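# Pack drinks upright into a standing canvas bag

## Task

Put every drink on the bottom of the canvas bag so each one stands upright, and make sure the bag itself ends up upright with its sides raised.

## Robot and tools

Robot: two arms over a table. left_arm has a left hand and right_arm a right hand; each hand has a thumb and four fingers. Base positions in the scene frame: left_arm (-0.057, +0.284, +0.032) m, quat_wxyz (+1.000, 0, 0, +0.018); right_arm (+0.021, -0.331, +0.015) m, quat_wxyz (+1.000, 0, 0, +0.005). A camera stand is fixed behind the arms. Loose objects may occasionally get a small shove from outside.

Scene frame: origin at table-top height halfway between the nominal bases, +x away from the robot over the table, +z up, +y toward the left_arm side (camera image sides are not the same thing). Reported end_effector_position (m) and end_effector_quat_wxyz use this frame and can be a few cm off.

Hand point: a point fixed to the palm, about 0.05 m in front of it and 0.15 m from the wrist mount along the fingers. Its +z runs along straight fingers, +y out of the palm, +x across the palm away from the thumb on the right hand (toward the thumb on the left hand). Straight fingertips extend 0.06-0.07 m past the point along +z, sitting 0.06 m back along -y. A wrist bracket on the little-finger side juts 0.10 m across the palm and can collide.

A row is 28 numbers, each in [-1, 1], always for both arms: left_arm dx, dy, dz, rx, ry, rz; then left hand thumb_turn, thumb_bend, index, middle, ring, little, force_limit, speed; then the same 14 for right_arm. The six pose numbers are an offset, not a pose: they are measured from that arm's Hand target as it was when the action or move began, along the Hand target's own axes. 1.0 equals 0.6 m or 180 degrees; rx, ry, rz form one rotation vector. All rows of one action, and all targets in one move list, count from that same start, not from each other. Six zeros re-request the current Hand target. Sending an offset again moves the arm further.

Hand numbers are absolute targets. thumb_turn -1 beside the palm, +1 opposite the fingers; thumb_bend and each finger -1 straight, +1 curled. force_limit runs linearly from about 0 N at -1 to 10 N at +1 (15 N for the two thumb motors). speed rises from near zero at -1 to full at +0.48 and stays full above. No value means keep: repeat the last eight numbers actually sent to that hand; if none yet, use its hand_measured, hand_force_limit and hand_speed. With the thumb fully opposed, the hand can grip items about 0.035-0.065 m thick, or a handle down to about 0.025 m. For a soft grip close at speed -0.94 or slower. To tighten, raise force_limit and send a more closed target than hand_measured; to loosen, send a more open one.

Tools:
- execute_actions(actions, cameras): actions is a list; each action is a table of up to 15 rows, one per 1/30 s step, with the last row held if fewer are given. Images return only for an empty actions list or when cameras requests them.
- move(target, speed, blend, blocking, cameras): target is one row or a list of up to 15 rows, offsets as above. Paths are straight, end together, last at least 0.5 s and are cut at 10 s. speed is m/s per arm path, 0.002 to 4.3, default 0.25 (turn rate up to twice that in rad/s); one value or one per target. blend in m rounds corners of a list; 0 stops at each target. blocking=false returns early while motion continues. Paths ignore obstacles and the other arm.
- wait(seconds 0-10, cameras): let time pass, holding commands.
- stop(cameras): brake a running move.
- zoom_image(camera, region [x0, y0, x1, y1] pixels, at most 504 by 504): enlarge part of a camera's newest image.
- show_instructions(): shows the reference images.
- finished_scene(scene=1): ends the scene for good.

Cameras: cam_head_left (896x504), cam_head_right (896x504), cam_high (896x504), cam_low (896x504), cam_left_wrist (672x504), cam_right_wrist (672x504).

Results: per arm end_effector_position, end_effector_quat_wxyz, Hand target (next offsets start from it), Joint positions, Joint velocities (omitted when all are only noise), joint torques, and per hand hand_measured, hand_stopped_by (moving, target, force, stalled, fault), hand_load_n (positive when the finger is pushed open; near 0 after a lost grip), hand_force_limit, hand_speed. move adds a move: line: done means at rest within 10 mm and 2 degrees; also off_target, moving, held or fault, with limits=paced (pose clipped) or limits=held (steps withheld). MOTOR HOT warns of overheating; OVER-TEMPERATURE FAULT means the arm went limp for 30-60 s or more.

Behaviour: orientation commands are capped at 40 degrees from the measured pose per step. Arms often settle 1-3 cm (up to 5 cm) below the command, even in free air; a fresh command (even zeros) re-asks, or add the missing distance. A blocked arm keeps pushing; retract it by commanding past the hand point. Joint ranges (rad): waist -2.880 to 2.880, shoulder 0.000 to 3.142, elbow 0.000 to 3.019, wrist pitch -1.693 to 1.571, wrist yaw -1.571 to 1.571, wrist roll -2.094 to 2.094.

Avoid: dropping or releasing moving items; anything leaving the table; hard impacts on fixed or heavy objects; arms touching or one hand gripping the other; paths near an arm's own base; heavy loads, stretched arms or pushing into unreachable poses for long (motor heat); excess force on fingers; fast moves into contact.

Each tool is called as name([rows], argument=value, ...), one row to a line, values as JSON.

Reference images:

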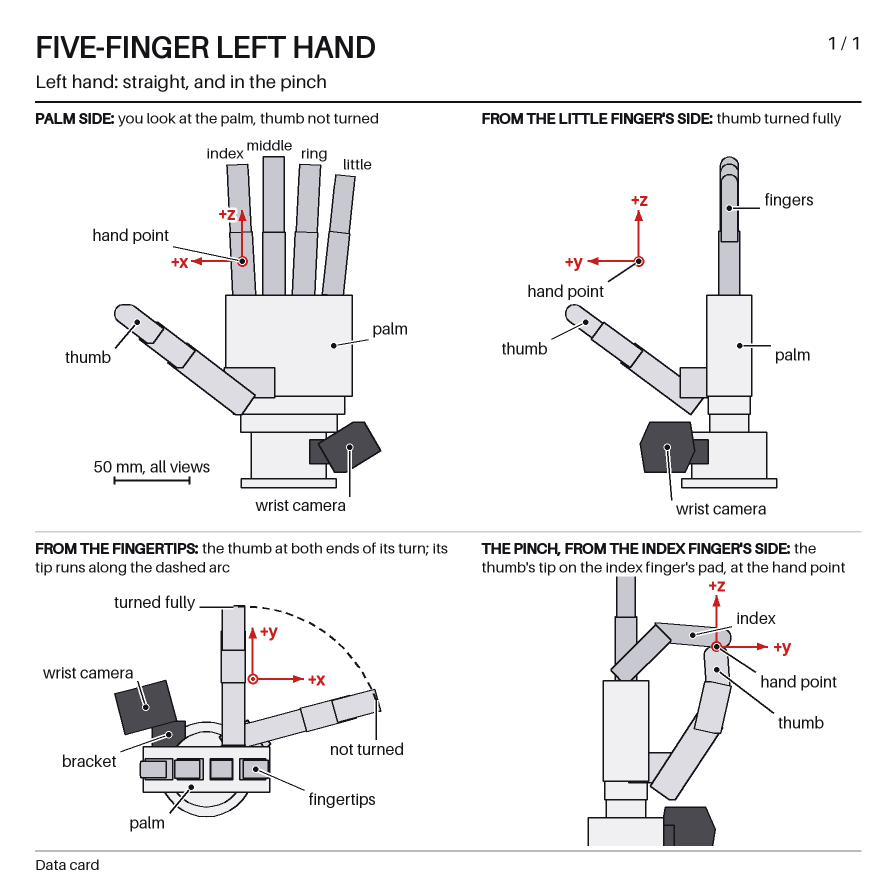

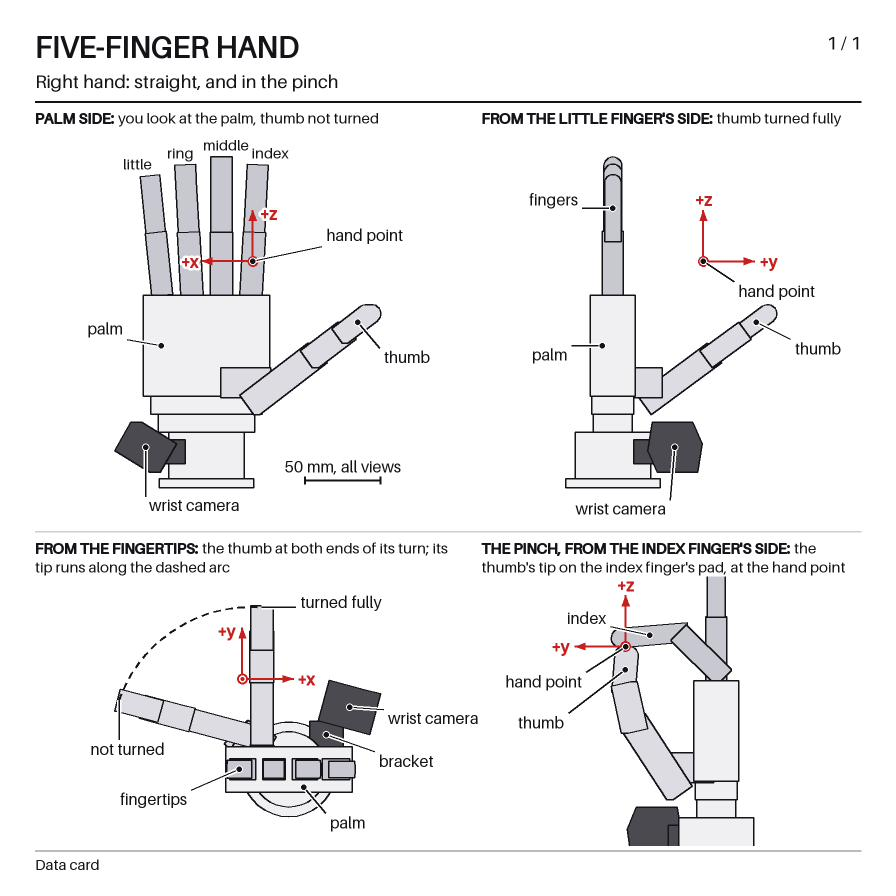

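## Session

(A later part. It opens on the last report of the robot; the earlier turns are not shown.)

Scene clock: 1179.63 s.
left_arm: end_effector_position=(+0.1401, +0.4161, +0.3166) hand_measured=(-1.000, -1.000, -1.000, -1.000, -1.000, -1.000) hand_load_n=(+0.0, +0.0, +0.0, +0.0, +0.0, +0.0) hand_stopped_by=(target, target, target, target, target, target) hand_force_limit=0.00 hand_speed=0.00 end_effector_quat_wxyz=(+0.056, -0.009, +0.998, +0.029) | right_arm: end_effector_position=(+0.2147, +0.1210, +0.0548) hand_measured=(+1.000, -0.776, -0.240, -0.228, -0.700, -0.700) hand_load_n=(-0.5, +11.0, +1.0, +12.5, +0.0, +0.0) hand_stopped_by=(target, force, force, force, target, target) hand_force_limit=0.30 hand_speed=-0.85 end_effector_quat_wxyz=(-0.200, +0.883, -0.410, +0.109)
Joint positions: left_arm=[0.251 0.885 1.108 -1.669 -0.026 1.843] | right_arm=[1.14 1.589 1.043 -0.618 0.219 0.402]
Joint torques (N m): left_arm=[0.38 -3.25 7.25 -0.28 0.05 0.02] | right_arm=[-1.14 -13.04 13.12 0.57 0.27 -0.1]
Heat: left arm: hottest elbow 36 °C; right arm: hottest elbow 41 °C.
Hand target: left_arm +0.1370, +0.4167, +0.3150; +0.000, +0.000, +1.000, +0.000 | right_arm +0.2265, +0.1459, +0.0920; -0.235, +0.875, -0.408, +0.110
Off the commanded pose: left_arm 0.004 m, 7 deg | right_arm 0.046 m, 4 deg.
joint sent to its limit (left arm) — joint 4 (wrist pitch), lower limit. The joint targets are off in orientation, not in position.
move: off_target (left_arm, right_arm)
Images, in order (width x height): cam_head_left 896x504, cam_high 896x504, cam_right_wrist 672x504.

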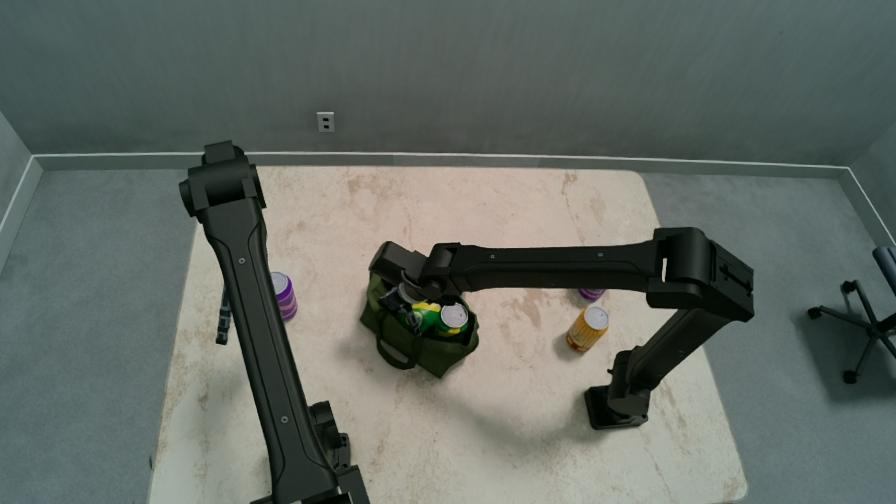

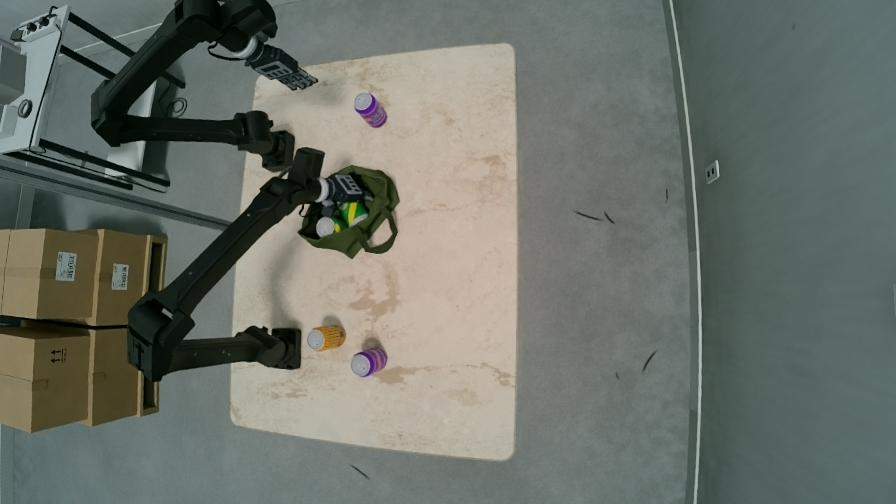

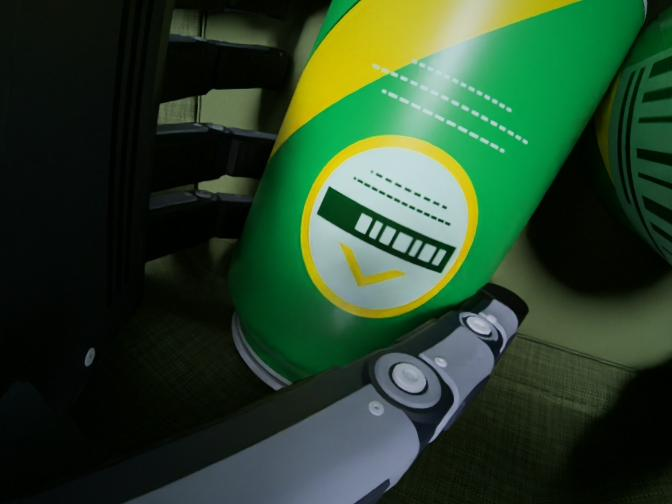

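move(target=[0, 0, 0, 0, 0, 0, -1, -1, -1, -1, -1, -1, 0.0, 0.0, -0.008, -0.0553, -0.046, 0, 0, 0, 1, 0.15, 0.1, 0.1, -0.7, -0.7, 0.3, -0.85], speed=0.05, cameras=["cam_high", "cam_right_wrist"])

zoom_image(camera="cam_high", region=[290, 150, 410, 270])

Scene clock: 1181.70 s.
left_arm: end_effector_position=(+0.1401, +0.4161, +0.3166) hand_measured=(-1.000, -1.000, -1.000, -1.000, -1.000, -1.000) hand_load_n=(+0.0, +0.0, +0.0, +0.0, +0.0, +0.0) hand_stopped_by=(target, target, target, target, target, target) hand_force_limit=0.00 hand_speed=0.00 end_effector_quat_wxyz=(+0.056, -0.009, +0.998, +0.029) | right_arm: end_effector_position=(+0.2202, +0.1325, +0.0874) hand_measured=(+1.000, -0.776, -0.240, -0.228, -0.700, -0.700) hand_load_n=(+1.5, +10.5, +0.0, +14.0, +0.0, +0.0) hand_stopped_by=(target, force, force, force, target, target) hand_force_limit=0.30 hand_speed=-0.85 end_effector_quat_wxyz=(-0.191, +0.886, -0.408, +0.109)
Joint positions: left_arm=[0.251 0.885 1.108 -1.669 -0.026 1.843] | right_arm=[1.14 1.587 1.142 -0.736 0.219 0.398]
Joint torques (N m): left_arm=[0.44 -3.19 7.25 -0.28 0.05 0.03] | right_arm=[-1.44 -13.86 14.23 0.76 0.2 -0.09]
Heat: left arm: hottest elbow 36 °C; right arm: hottest elbow 42 °C.
Hand target: left_arm +0.1370, +0.4167, +0.3150; +0.000, +0.000, +1.000, +0.000 | right_arm +0.2349, +0.1593, +0.1327; -0.235, +0.875, -0.408, +0.110
Off the commanded pose: left_arm 0.004 m, 7 deg | right_arm 0.054 m, 5 deg.
joint sent to its limit (left arm) — joint 4 (wrist pitch), lower limit. The joint targets are off in orientation, not in position.
move: off_target (left_arm, right_arm)
Images, in order (width x height): cam_high 896x504, cam_right_wrist 672x504.

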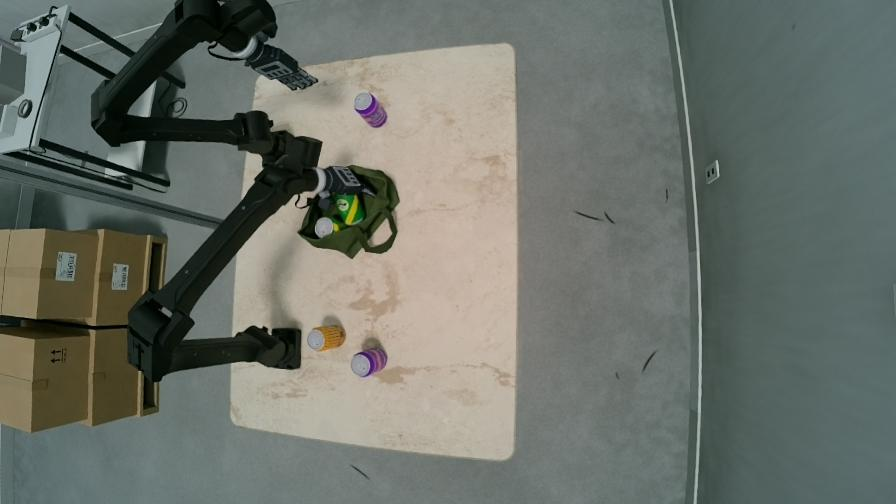

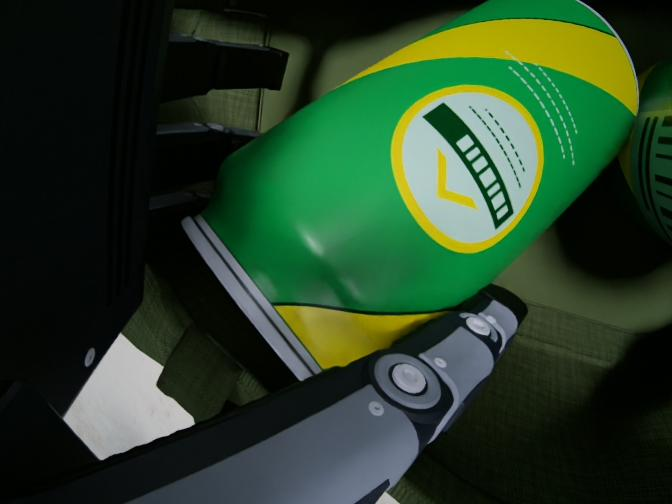

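Scaled by 4.200 from the camera's 896x504 image, which has a finer 1280x720 frame.

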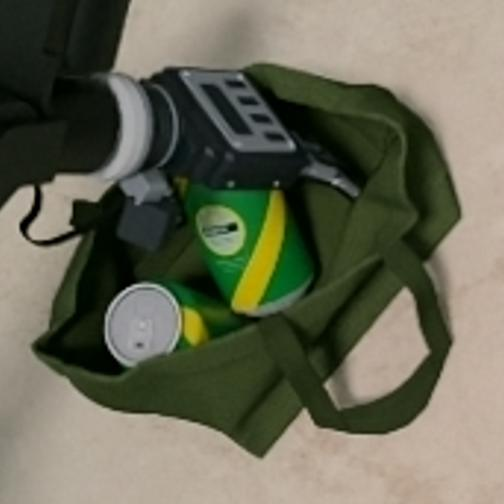

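move(target=[0, 0, 0, 0, 0, 0, -1, -1, -1, -1, -1, -1, 0.0, 0.0, -0.003, -0.034, -0.038, 0, 0, 0, 1, 0.15, 0.1, 0.1, -0.7, -0.7, 0.3, -0.85], speed=0.05, cameras=["cam_high", "cam_right_wrist", "cam_low"])

zoom_image(camera="cam_high", region=[290, 150, 410, 270])

zoom_image(camera="cam_low", region=[420, 120, 600, 290])

Scene clock: 1184.37 s.
left_arm: end_effector_position=(+0.1401, +0.4161, +0.3166) hand_measured=(-1.000, -1.000, -1.000, -1.000, -1.000, -1.000) hand_load_n=(-0.5, +0.0, +0.5, +0.0, +0.0, +0.0) hand_stopped_by=(target, target, target, target, target, target) hand_force_limit=0.00 hand_speed=0.00 end_effector_quat_wxyz=(+0.056, -0.009, +0.998, +0.029) | right_arm: end_effector_position=(+0.2269, +0.1458, +0.1336) hand_measured=(+1.000, -0.774, -0.240, -0.226, -0.700, -0.700) hand_load_n=(+0.5, +0.0, +0.0, +0.0, +0.0, +0.0) hand_stopped_by=(target, force, force, force, target, target) hand_force_limit=0.30 hand_speed=-0.85 end_effector_quat_wxyz=(-0.207, +0.882, -0.408, +0.109)
Joint positions: left_arm=[0.251 0.885 1.108 -1.669 -0.026 1.843] | right_arm=[1.139 1.558 1.23 -0.821 0.219 0.397]
Joint torques (N m): left_arm=[0.38 -3.14 7.27 -0.28 0.05 0.03] | right_arm=[-1.49 -11.93 13.74 0.96 0.16 -0.1]
Heat: left arm: hottest elbow 36 °C; right arm: hottest elbow 43 °C.
Hand target: left_arm +0.1370, +0.4167, +0.3150; +0.000, +0.000, +1.000, +0.000 | right_arm +0.2385, +0.1646, +0.1627; -0.235, +0.875, -0.408, +0.110
Off the commanded pose: left_arm 0.004 m, 7 deg | right_arm 0.037 m, 3 deg.
joint sent to its limit (left arm) — joint 4 (wrist pitch), lower limit. The joint targets are off in orientation, not in position.
move: off_target (left_arm, right_arm)
Images, in order (width x height): cam_high 896x504, cam_low 896x504, cam_right_wrist 672x504.

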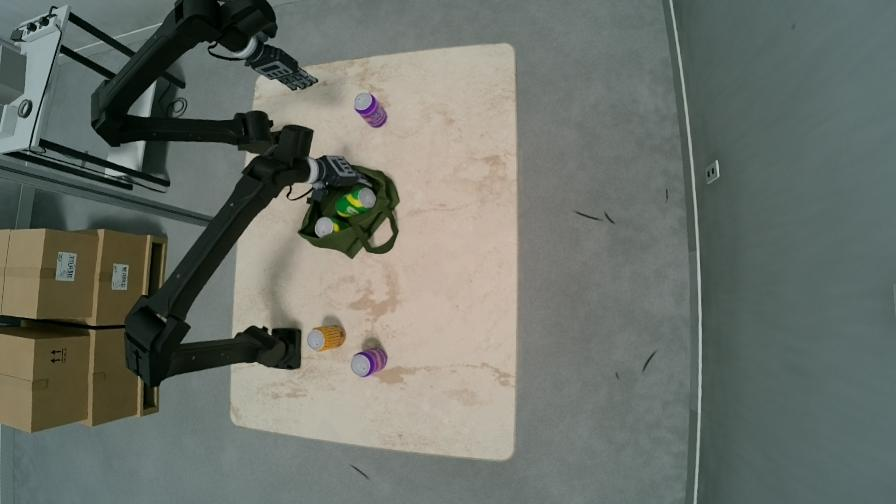

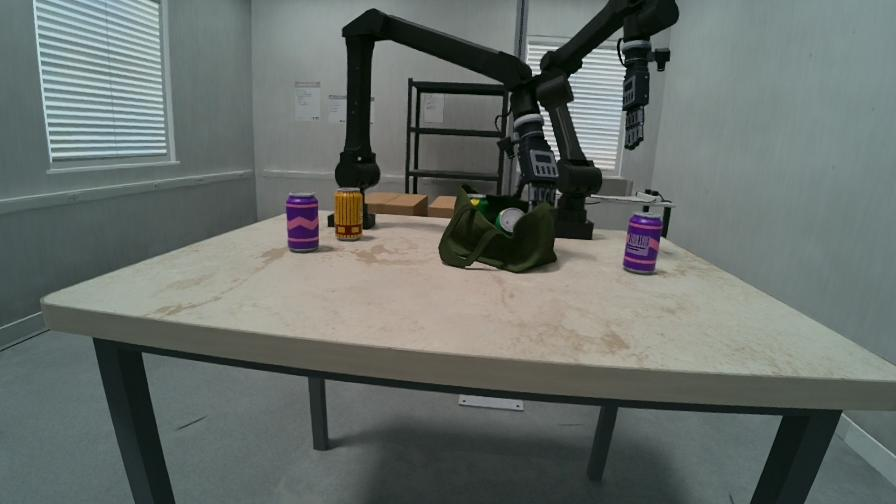

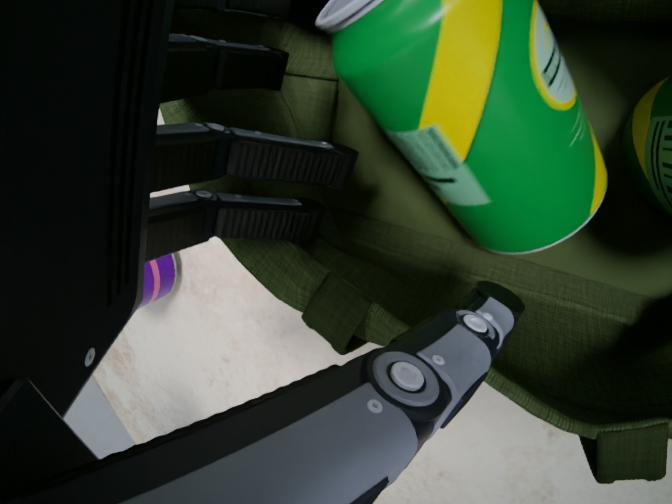

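Scaled by 4.200 from the camera's 896x504 image, which has a finer 1280x720 frame.

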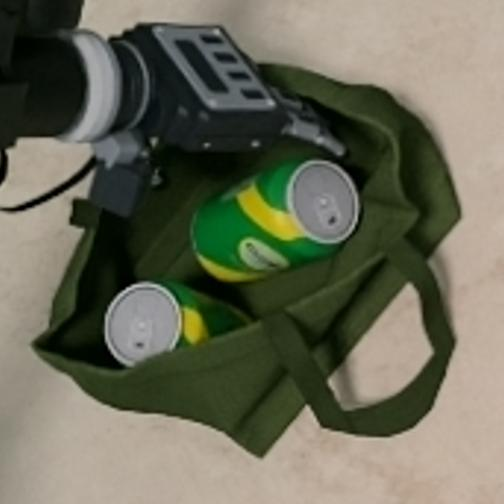

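Scaled by 2.800 from the camera's 896x504 image, which has a finer 1280x720 frame.

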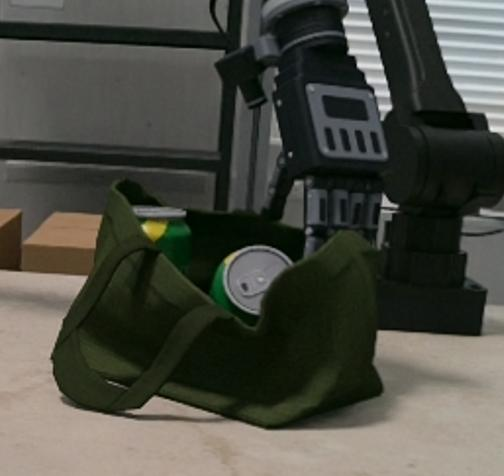

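move([
  [0, 0, 0, 0, 0, 0, -1, -1, -1, -1, -1, -1, 0.0, 0.0, 0.0205, -0.0483, -0.111, 0, 0, 0, 1, -1, -1, -1, -0.7, -0.7, 0.3, -0.2],
  [0, 0, 0, 0, 0, 0, -1, -1, -1, -1, -1, -1, 0.0, 0.0, 0.124, -0.0808, -0.1017, -0.162, 0.0508, 0.19, 1, -1, -1, -1, 1, 1, -0.3, -0.2],
], speed=[0.1, 0.12], cameras=["cam_high", "cam_right_wrist", "cam_low", "cam_head_right"])

zoom_image(camera="cam_high", region=[290, 150, 410, 270])

zoom_image(camera="cam_head_right", region=[340, 220, 520, 390])

Scene clock: 1200.87 s.
left_arm: end_effector_position=(+0.1401, +0.4161, +0.3166) hand_measured=(-1.000, -1.000, -1.000, -1.000, -1.000, -1.000) hand_load_n=(+0.0, +0.0, +0.0, +0.0, +0.0, +0.0) hand_stopped_by=(target, target, target, target, target, target) hand_force_limit=0.00 hand_speed=0.00 end_effector_quat_wxyz=(+0.056, -0.009, +0.998, +0.029) | right_arm: end_effector_position=(+0.2824, +0.1037, +0.2271) hand_measured=(+1.000, -1.000, -1.000, -1.000, +1.000, +1.000) hand_load_n=(+0.0, +0.0, +0.0, +0.0, +0.0, +0.0) hand_stopped_by=(target, target, target, target, target, target) hand_force_limit=-0.30 hand_speed=-0.20 end_effector_quat_wxyz=(+0.015, +0.742, -0.670, +0.002)
Joint positions: left_arm=[0.251 0.885 1.108 -1.669 -0.026 1.843] | right_arm=[0.894 1.732 1.697 -1.566 0.002 0.801]
Joint torques (N m): left_arm=[0.44 -3.19 7.27 -0.27 0.05 0.02] | right_arm=[-1.67 -12.28 13.24 0.05 -0.08 0.03]
Heat: left arm: hottest elbow 36 °C; right arm: hottest elbow 45 °C.
Hand target: left_arm +0.1370, +0.4167, +0.3150; +0.000, +0.000, +1.000, +0.000 | right_arm +0.2950, +0.1150, +0.2396; +0.001, +0.737, -0.676, +0.000
Off the commanded pose: left_arm 0.004 m, 7 deg | right_arm 0.021 m, 2 deg.
joint sent to its limit (left arm) — joint 4 (wrist pitch), lower limit. The joint targets are off in orientation, not in position.
move: off_target (left_arm, right_arm); target 2's new numbers were sent with right_arm's hand 0.021 m and 2 deg from that target
Images, in order (width x height): cam_head_right 896x504, cam_high 896x504, cam_low 896x504, cam_right_wrist 672x504.

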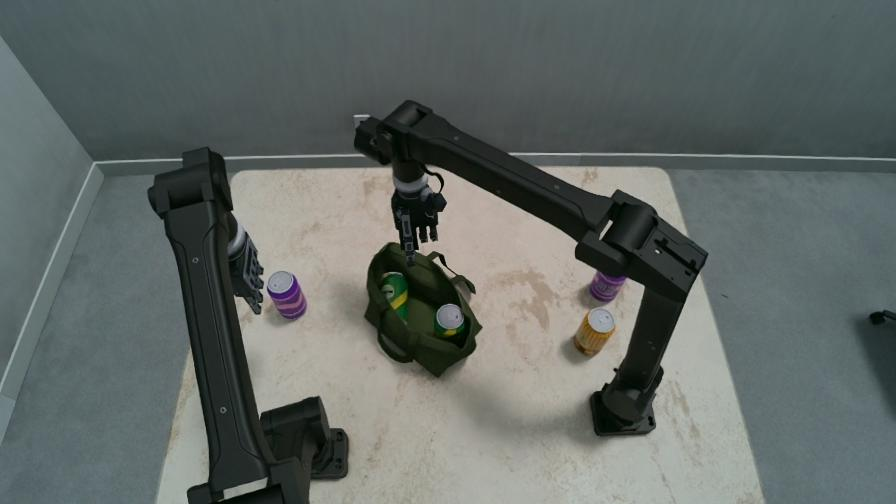

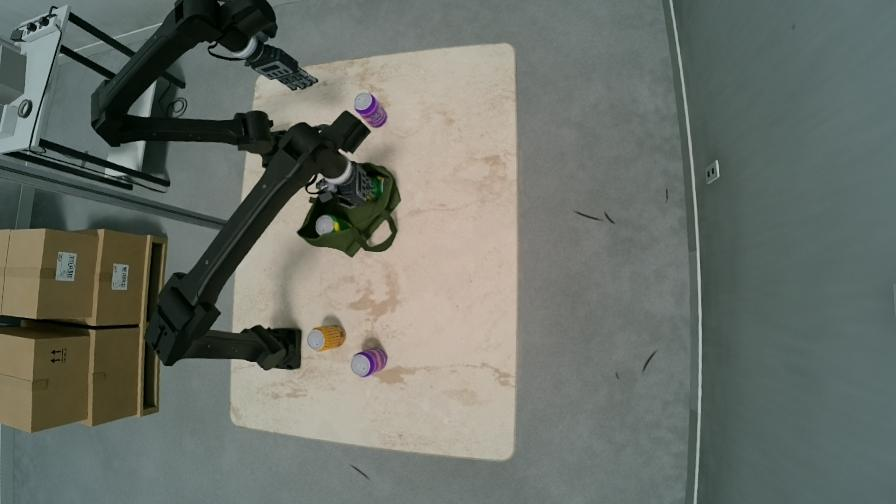

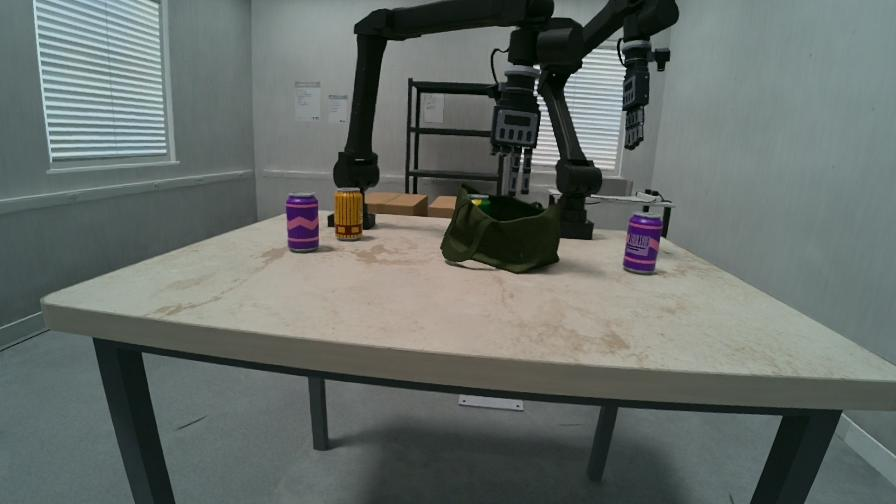

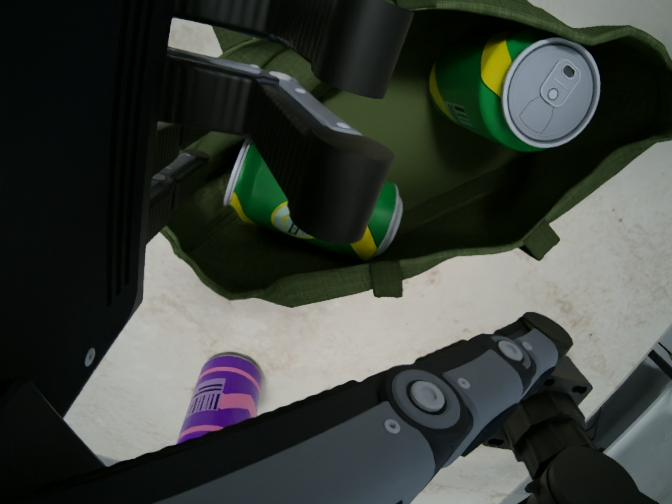

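Scaled by 4.200 from the camera's 896x504 image, which has a finer 1280x720 frame.

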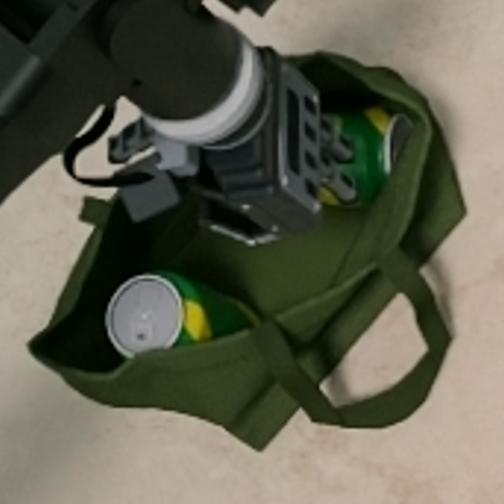

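Scaled by 2.800 from the camera's 896x504 image, which has a finer 1280x720 frame.

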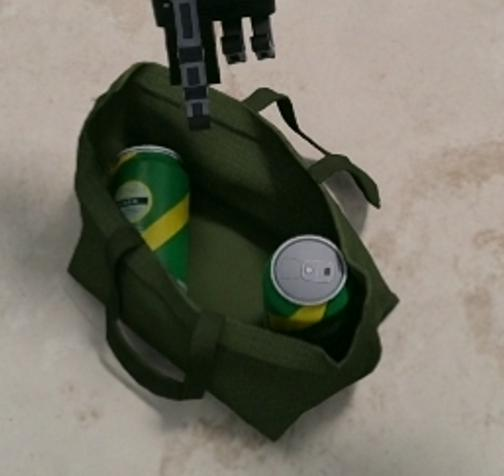

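move(target=[0, 0, 0, 0, 0, 0, -1, -1, -1, -1, -1, -1, 0.0, 0.0, 0.28, 0.1, -0.06, 0, 0, 0, 1, -1, -1, -1, -1, -1, -0.3, -0.2], speed=0.2, cameras=["cam_high", "cam_low", "cam_head_right", "cam_head_left"])

zoom_image(camera="cam_high", region=[290, 150, 410, 270])

zoom_image(camera="cam_head_right", region=[340, 220, 520, 390])

zoom_image(camera="cam_low", region=[420, 150, 600, 290])

Scene clock: 1203.53 s.
left_arm: end_effector_position=(+0.1401, +0.4161, +0.3166) hand_measured=(-1.000, -1.000, -1.000, -1.000, -1.000, -1.000) hand_load_n=(+0.0, +0.0, +0.0, +0.0, +0.0, +0.0) hand_stopped_by=(target, target, target, target, target, target) hand_force_limit=0.00 hand_speed=0.00 end_effector_quat_wxyz=(+0.056, -0.009, +0.998, +0.029) | right_arm: end_effector_position=(+0.2530, -0.0511, +0.2765) hand_measured=(+1.000, -1.000, -1.000, -1.000, -1.000, -1.000) hand_load_n=(+0.0, +0.0, +0.0, +0.0, +0.0, +0.0) hand_stopped_by=(target, target, target, target, target, target) hand_force_limit=-0.30 hand_speed=-0.20 end_effector_quat_wxyz=(-0.006, +0.737, -0.676, +0.001)
Joint positions: left_arm=[0.251 0.885 1.108 -1.669 -0.026 1.843] | right_arm=[0.705 1.348 1.389 -1.599 0.002 0.629]
Joint torques (N m): left_arm=[0.38 -3.19 7.27 -0.27 0.05 0.02] | right_arm=[-1.73 -8.29 7.82 0.09 -0.05 -0.14]
Heat: left arm: hottest elbow 36 °C; right arm: hottest elbow 45 °C.
Hand target: left_arm +0.1370, +0.4167, +0.3150; +0.000, +0.000, +1.000, +0.000 | right_arm +0.2499, -0.0575, +0.2757; +0.001, +0.737, -0.676, +0.000
Off the commanded pose: left_arm 0.004 m, 7 deg | right_arm 0.007 m, 1 deg.
joint sent to its limit (left arm) — joint 4 (wrist pitch), lower limit. The joint targets are off in orientation, not in position.
move: off_target (left_arm)
Images, in order (width x height): cam_head_left 896x504, cam_head_right 896x504, cam_high 896x504, cam_low 896x504.

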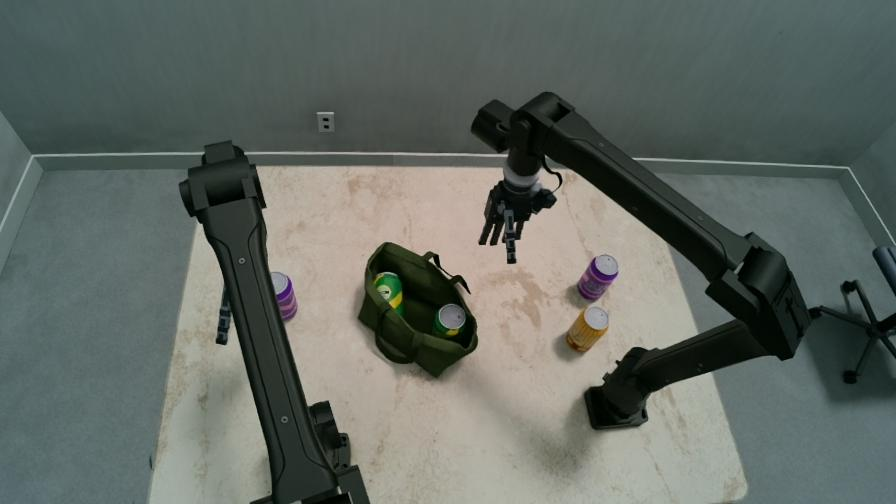

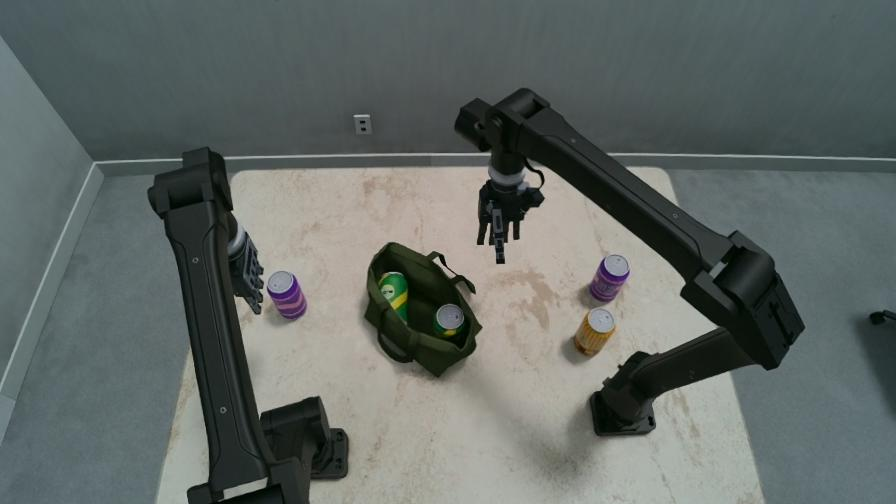

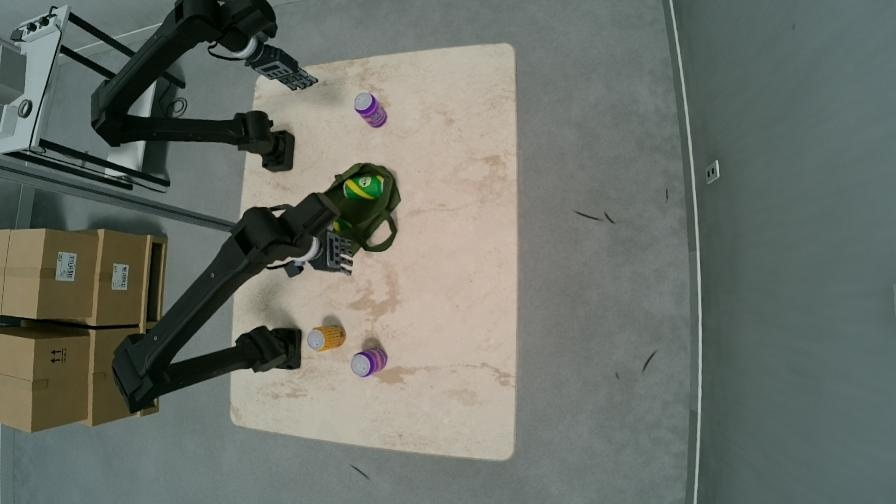

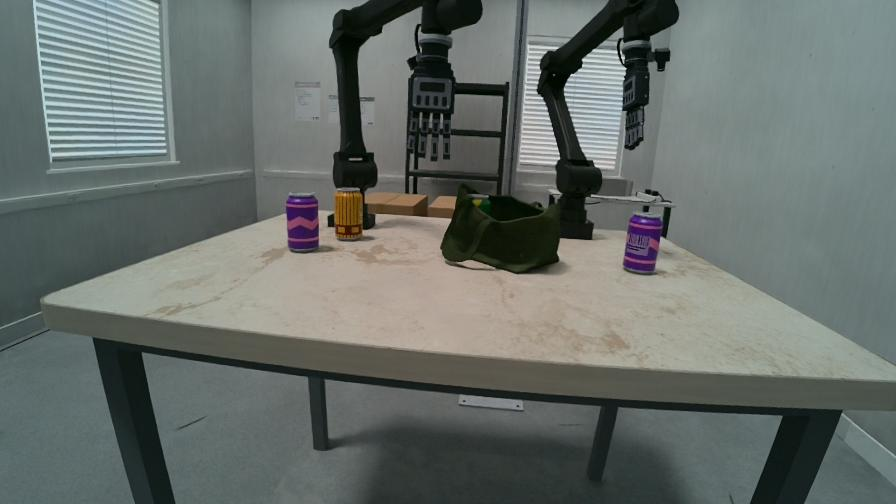

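Scaled by 4.200 from the camera's 896x504 image, which has a finer 1280x720 frame.

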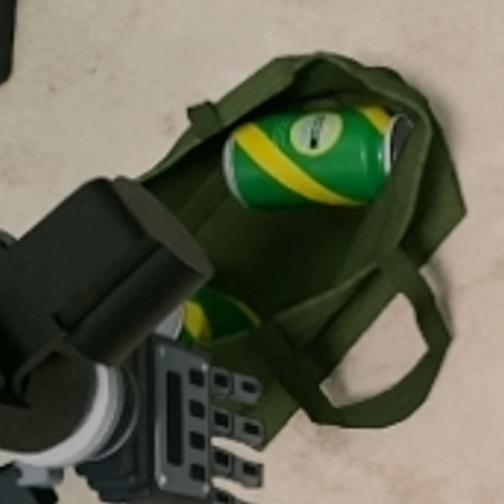

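Scaled by 2.800 from the camera's 896x504 image, which has a finer 1280x720 frame.

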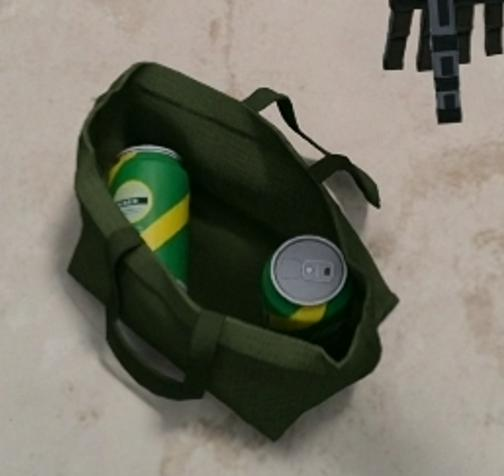

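Scaled by 2.800 from the camera's 896x504 image, which has a finer 1280x720 frame.

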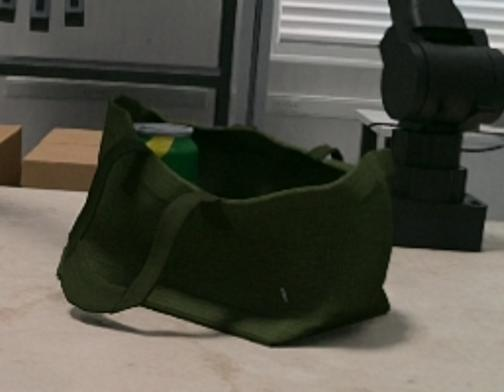

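move(target=[-0.1883, -0.4728, 0.1667, 0.1666, -0.008, -0.0298, 1, -1, -0.8, -0.8, -0.8, -0.8, 0.0, 0.0, 0.1435, 0.1797, -0.0417, 0, 0, 0, 1, -1, -1, -1, -1, -1, -0.3, -0.2], speed=0.2, cameras=["cam_high", "cam_left_wrist", "cam_head_right"])

zoom_image(camera="cam_high", region=[290, 120, 410, 270])

Scene clock: 1213.83 s.
left_arm: end_effector_position=(+0.2487, +0.1372, +0.2167) hand_measured=(+1.000, -1.000, -0.800, -0.800, -0.800, -0.800) hand_load_n=(+0.0, +0.0, +0.0, +0.0, +0.0, +0.0) hand_stopped_by=(target, target, target, target, target, target) hand_force_limit=0.00 hand_speed=0.00 end_effector_quat_wxyz=(+0.011, -0.044, +0.965, -0.256) | right_arm: end_effector_position=(+0.1534, -0.1475, +0.3024) hand_measured=(+1.000, -1.000, -1.000, -1.000, -1.000, -1.000) hand_load_n=(+0.0, -0.5, +0.0, +0.0, +0.0, +0.0) hand_stopped_by=(target, target, target, target, target, target) hand_force_limit=-0.30 hand_speed=-0.20 end_effector_quat_wxyz=(-0.051, +0.739, -0.672, +0.000)
Joint positions: left_arm=[-0.327 1.216 1.076 -1.222 0.479 1.137] | right_arm=[0.662 0.934 1.149 -1.684 -0.017 0.577]
Joint torques (N m): left_arm=[-0.79 -8.7 7.64 0.87 0.48 -0.25] | right_arm=[-1.85 -2.08 7.82 0.34 -0.11 -0.12]
Heat: left arm: hottest elbow 36 °C; right arm: hottest elbow 44 °C.
Hand target: left_arm +0.2501, +0.1331, +0.2152; +0.013, -0.046, +0.965, -0.259 | right_arm +0.1500, -0.1527, +0.3010; +0.001, +0.737, -0.676, +0.000
Off the commanded pose: left_arm 0.005 m, 0 deg | right_arm 0.006 m, 6 deg.
joint sent to its limit (right arm) — joint 4 (wrist pitch), lower limit. The joint targets are off in orientation, not in position.
move: off_target (right_arm)
Images, in order (width x height): cam_head_right 896x504, cam_high 896x504, cam_left_wrist 672x504.

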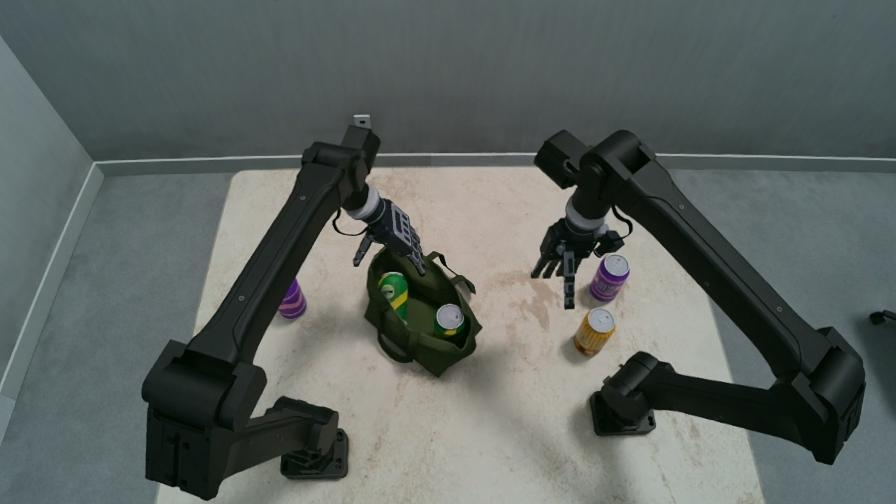

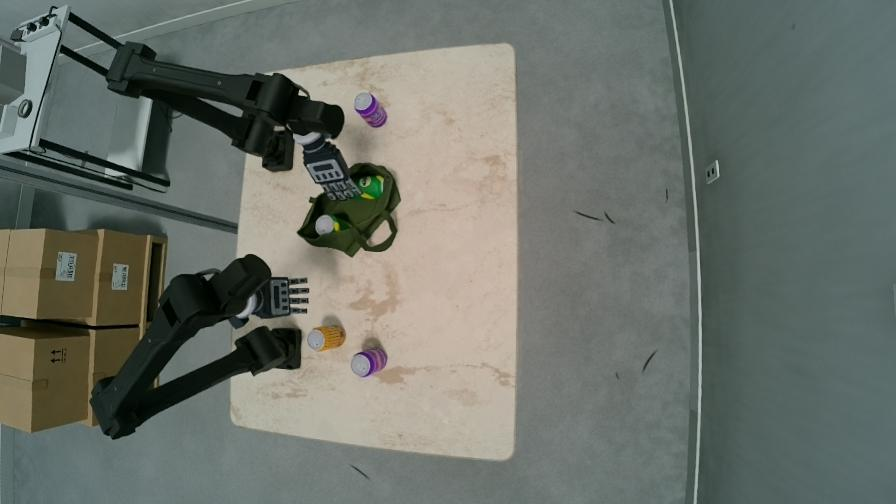

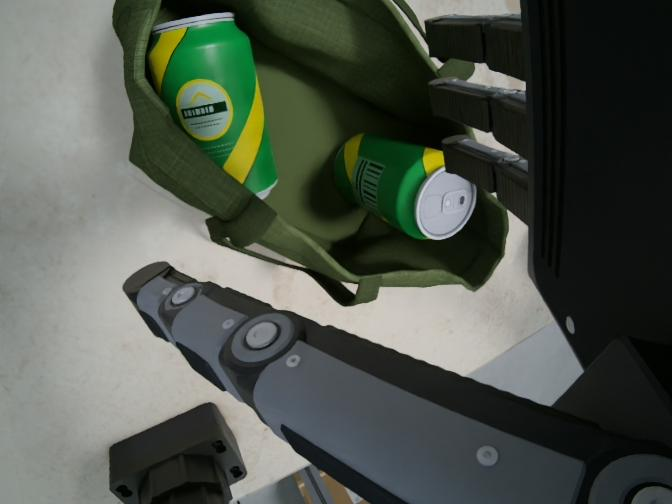

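Scaled by 3.360 from the camera's 896x504 image, which has a finer 1280x720 frame.

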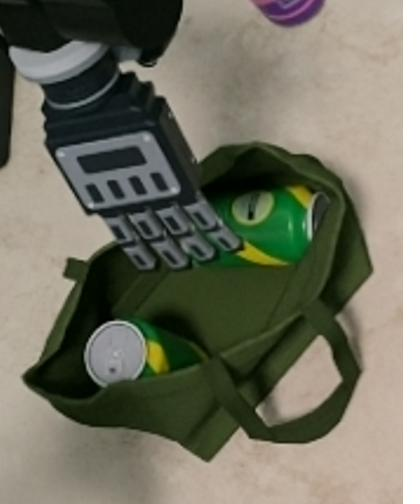

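move(target=[-0.0033, 0.087, 0.1483, 0, 0, 0, 1, -1, -0.8, -0.8, -0.8, -0.8, 0.0, 0.0, 0, 0, 0, 0, 0, 0, 1, -1, -1, -1, -1, -1, -0.3, -0.2], speed=0.12, cameras=["cam_high", "cam_left_wrist", "cam_head_right", "cam_low"])

zoom_image(camera="cam_high", region=[290, 120, 410, 270])

zoom_image(camera="cam_head_right", region=[340, 200, 520, 390])

Scene clock: 1217.93 s.
left_arm: end_effector_position=(+0.2500, +0.1368, +0.1139) hand_measured=(+1.000, -1.000, -0.800, -0.800, -0.800, -0.800) hand_load_n=(+0.0, +0.0, +0.0, +0.0, +0.0, +0.0) hand_stopped_by=(target, target, target, target, target, target) hand_force_limit=0.00 hand_speed=0.00 end_effector_quat_wxyz=(+0.011, -0.045, +0.966, -0.256) | right_arm: end_effector_position=(+0.1534, -0.1475, +0.3024) hand_measured=(+1.000, -1.000, -1.000, -1.000, -1.000, -1.000) hand_load_n=(+0.0, +0.0, +0.0, +0.0, +0.0, +0.0) hand_stopped_by=(target, target, target, target, target, target) hand_force_limit=-0.30 hand_speed=-0.20 end_effector_quat_wxyz=(-0.051, +0.739, -0.672, +0.000)
Joint positions: left_arm=[-0.327 1.304 0.87 -0.929 0.479 1.136] | right_arm=[0.662 0.934 1.149 -1.684 -0.017 0.577]
Joint torques (N m): left_arm=[-0.44 -9.05 7.13 0.69 0.51 -0.22] | right_arm=[-1.85 -2.08 7.82 0.32 -0.1 -0.13]
Heat: left arm: hottest elbow 36 °C; right arm: hottest elbow 44 °C.
Hand target: left_arm +0.2519, +0.1340, +0.1118; +0.012, -0.046, +0.965, -0.258 | right_arm +0.1500, -0.1527, +0.3010; +0.001, +0.737, -0.676, +0.000
Off the commanded pose: left_arm 0.004 m, 0 deg | right_arm 0.006 m, 6 deg.
joint sent to its limit (right arm) — joint 4 (wrist pitch), lower limit. The joint targets are off in orientation, not in position.
move: off_target (right_arm)
Images, in order (width x height): cam_head_right 896x504, cam_high 896x504, cam_low 896x504, cam_left_wrist 672x504.

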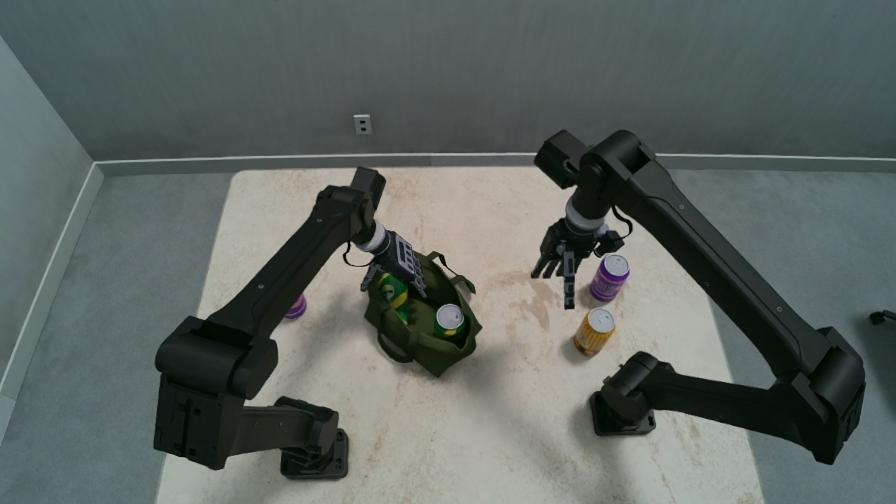

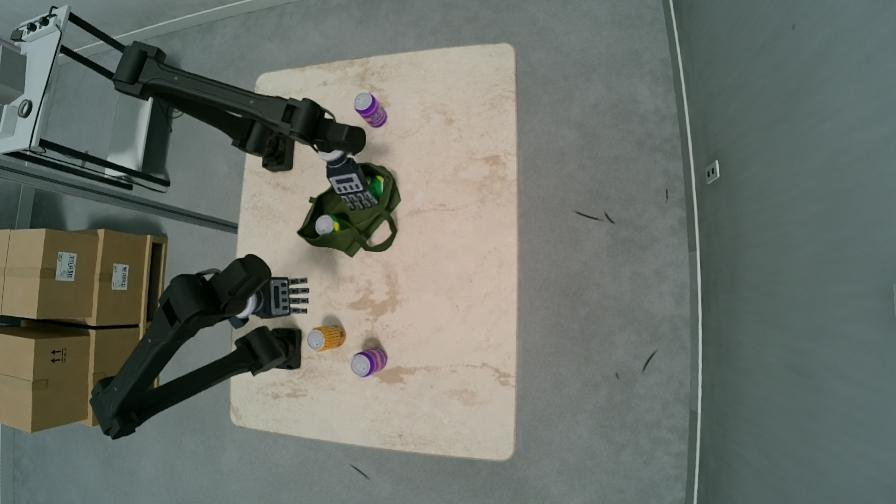

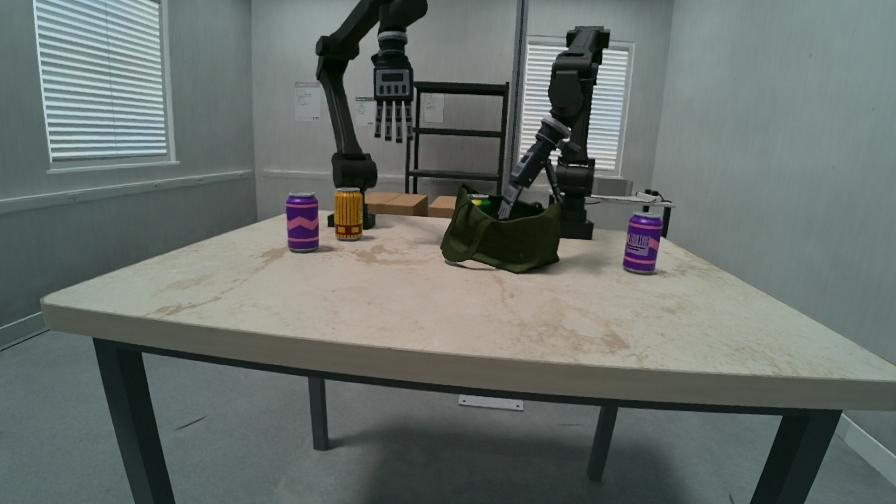

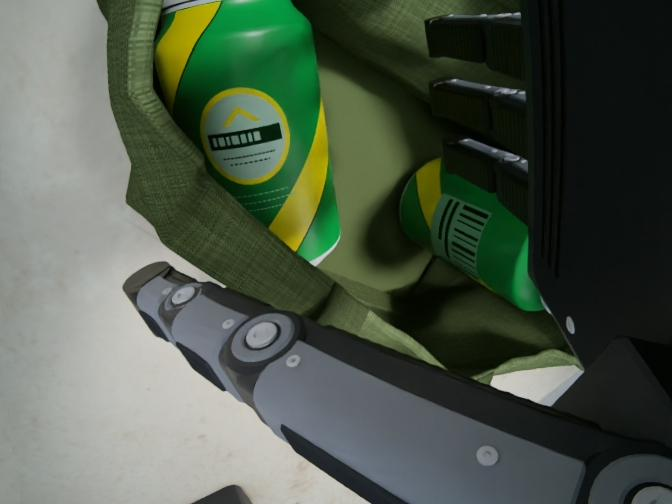

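Scaled by 3.360 from the camera's 896x504 image, which has a finer 1280x720 frame.

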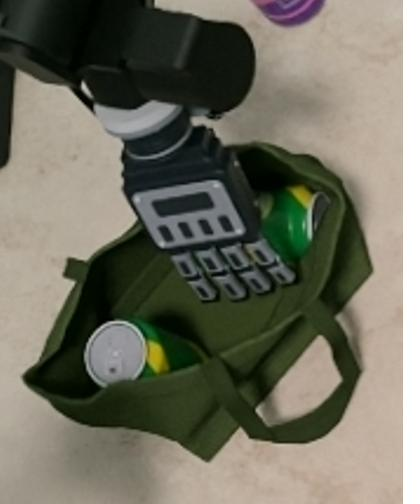

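Scaled by 2.653 from the camera's 896x504 image, which has a finer 1280x720 frame.

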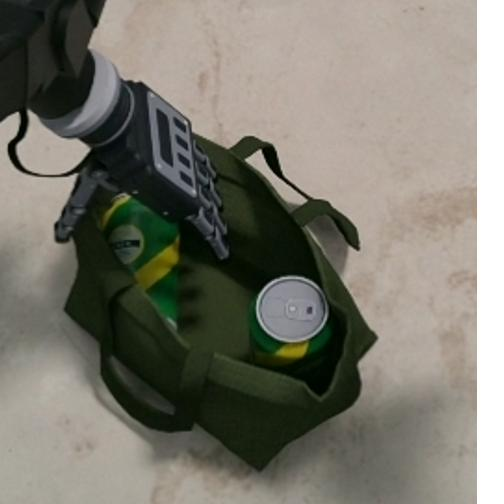

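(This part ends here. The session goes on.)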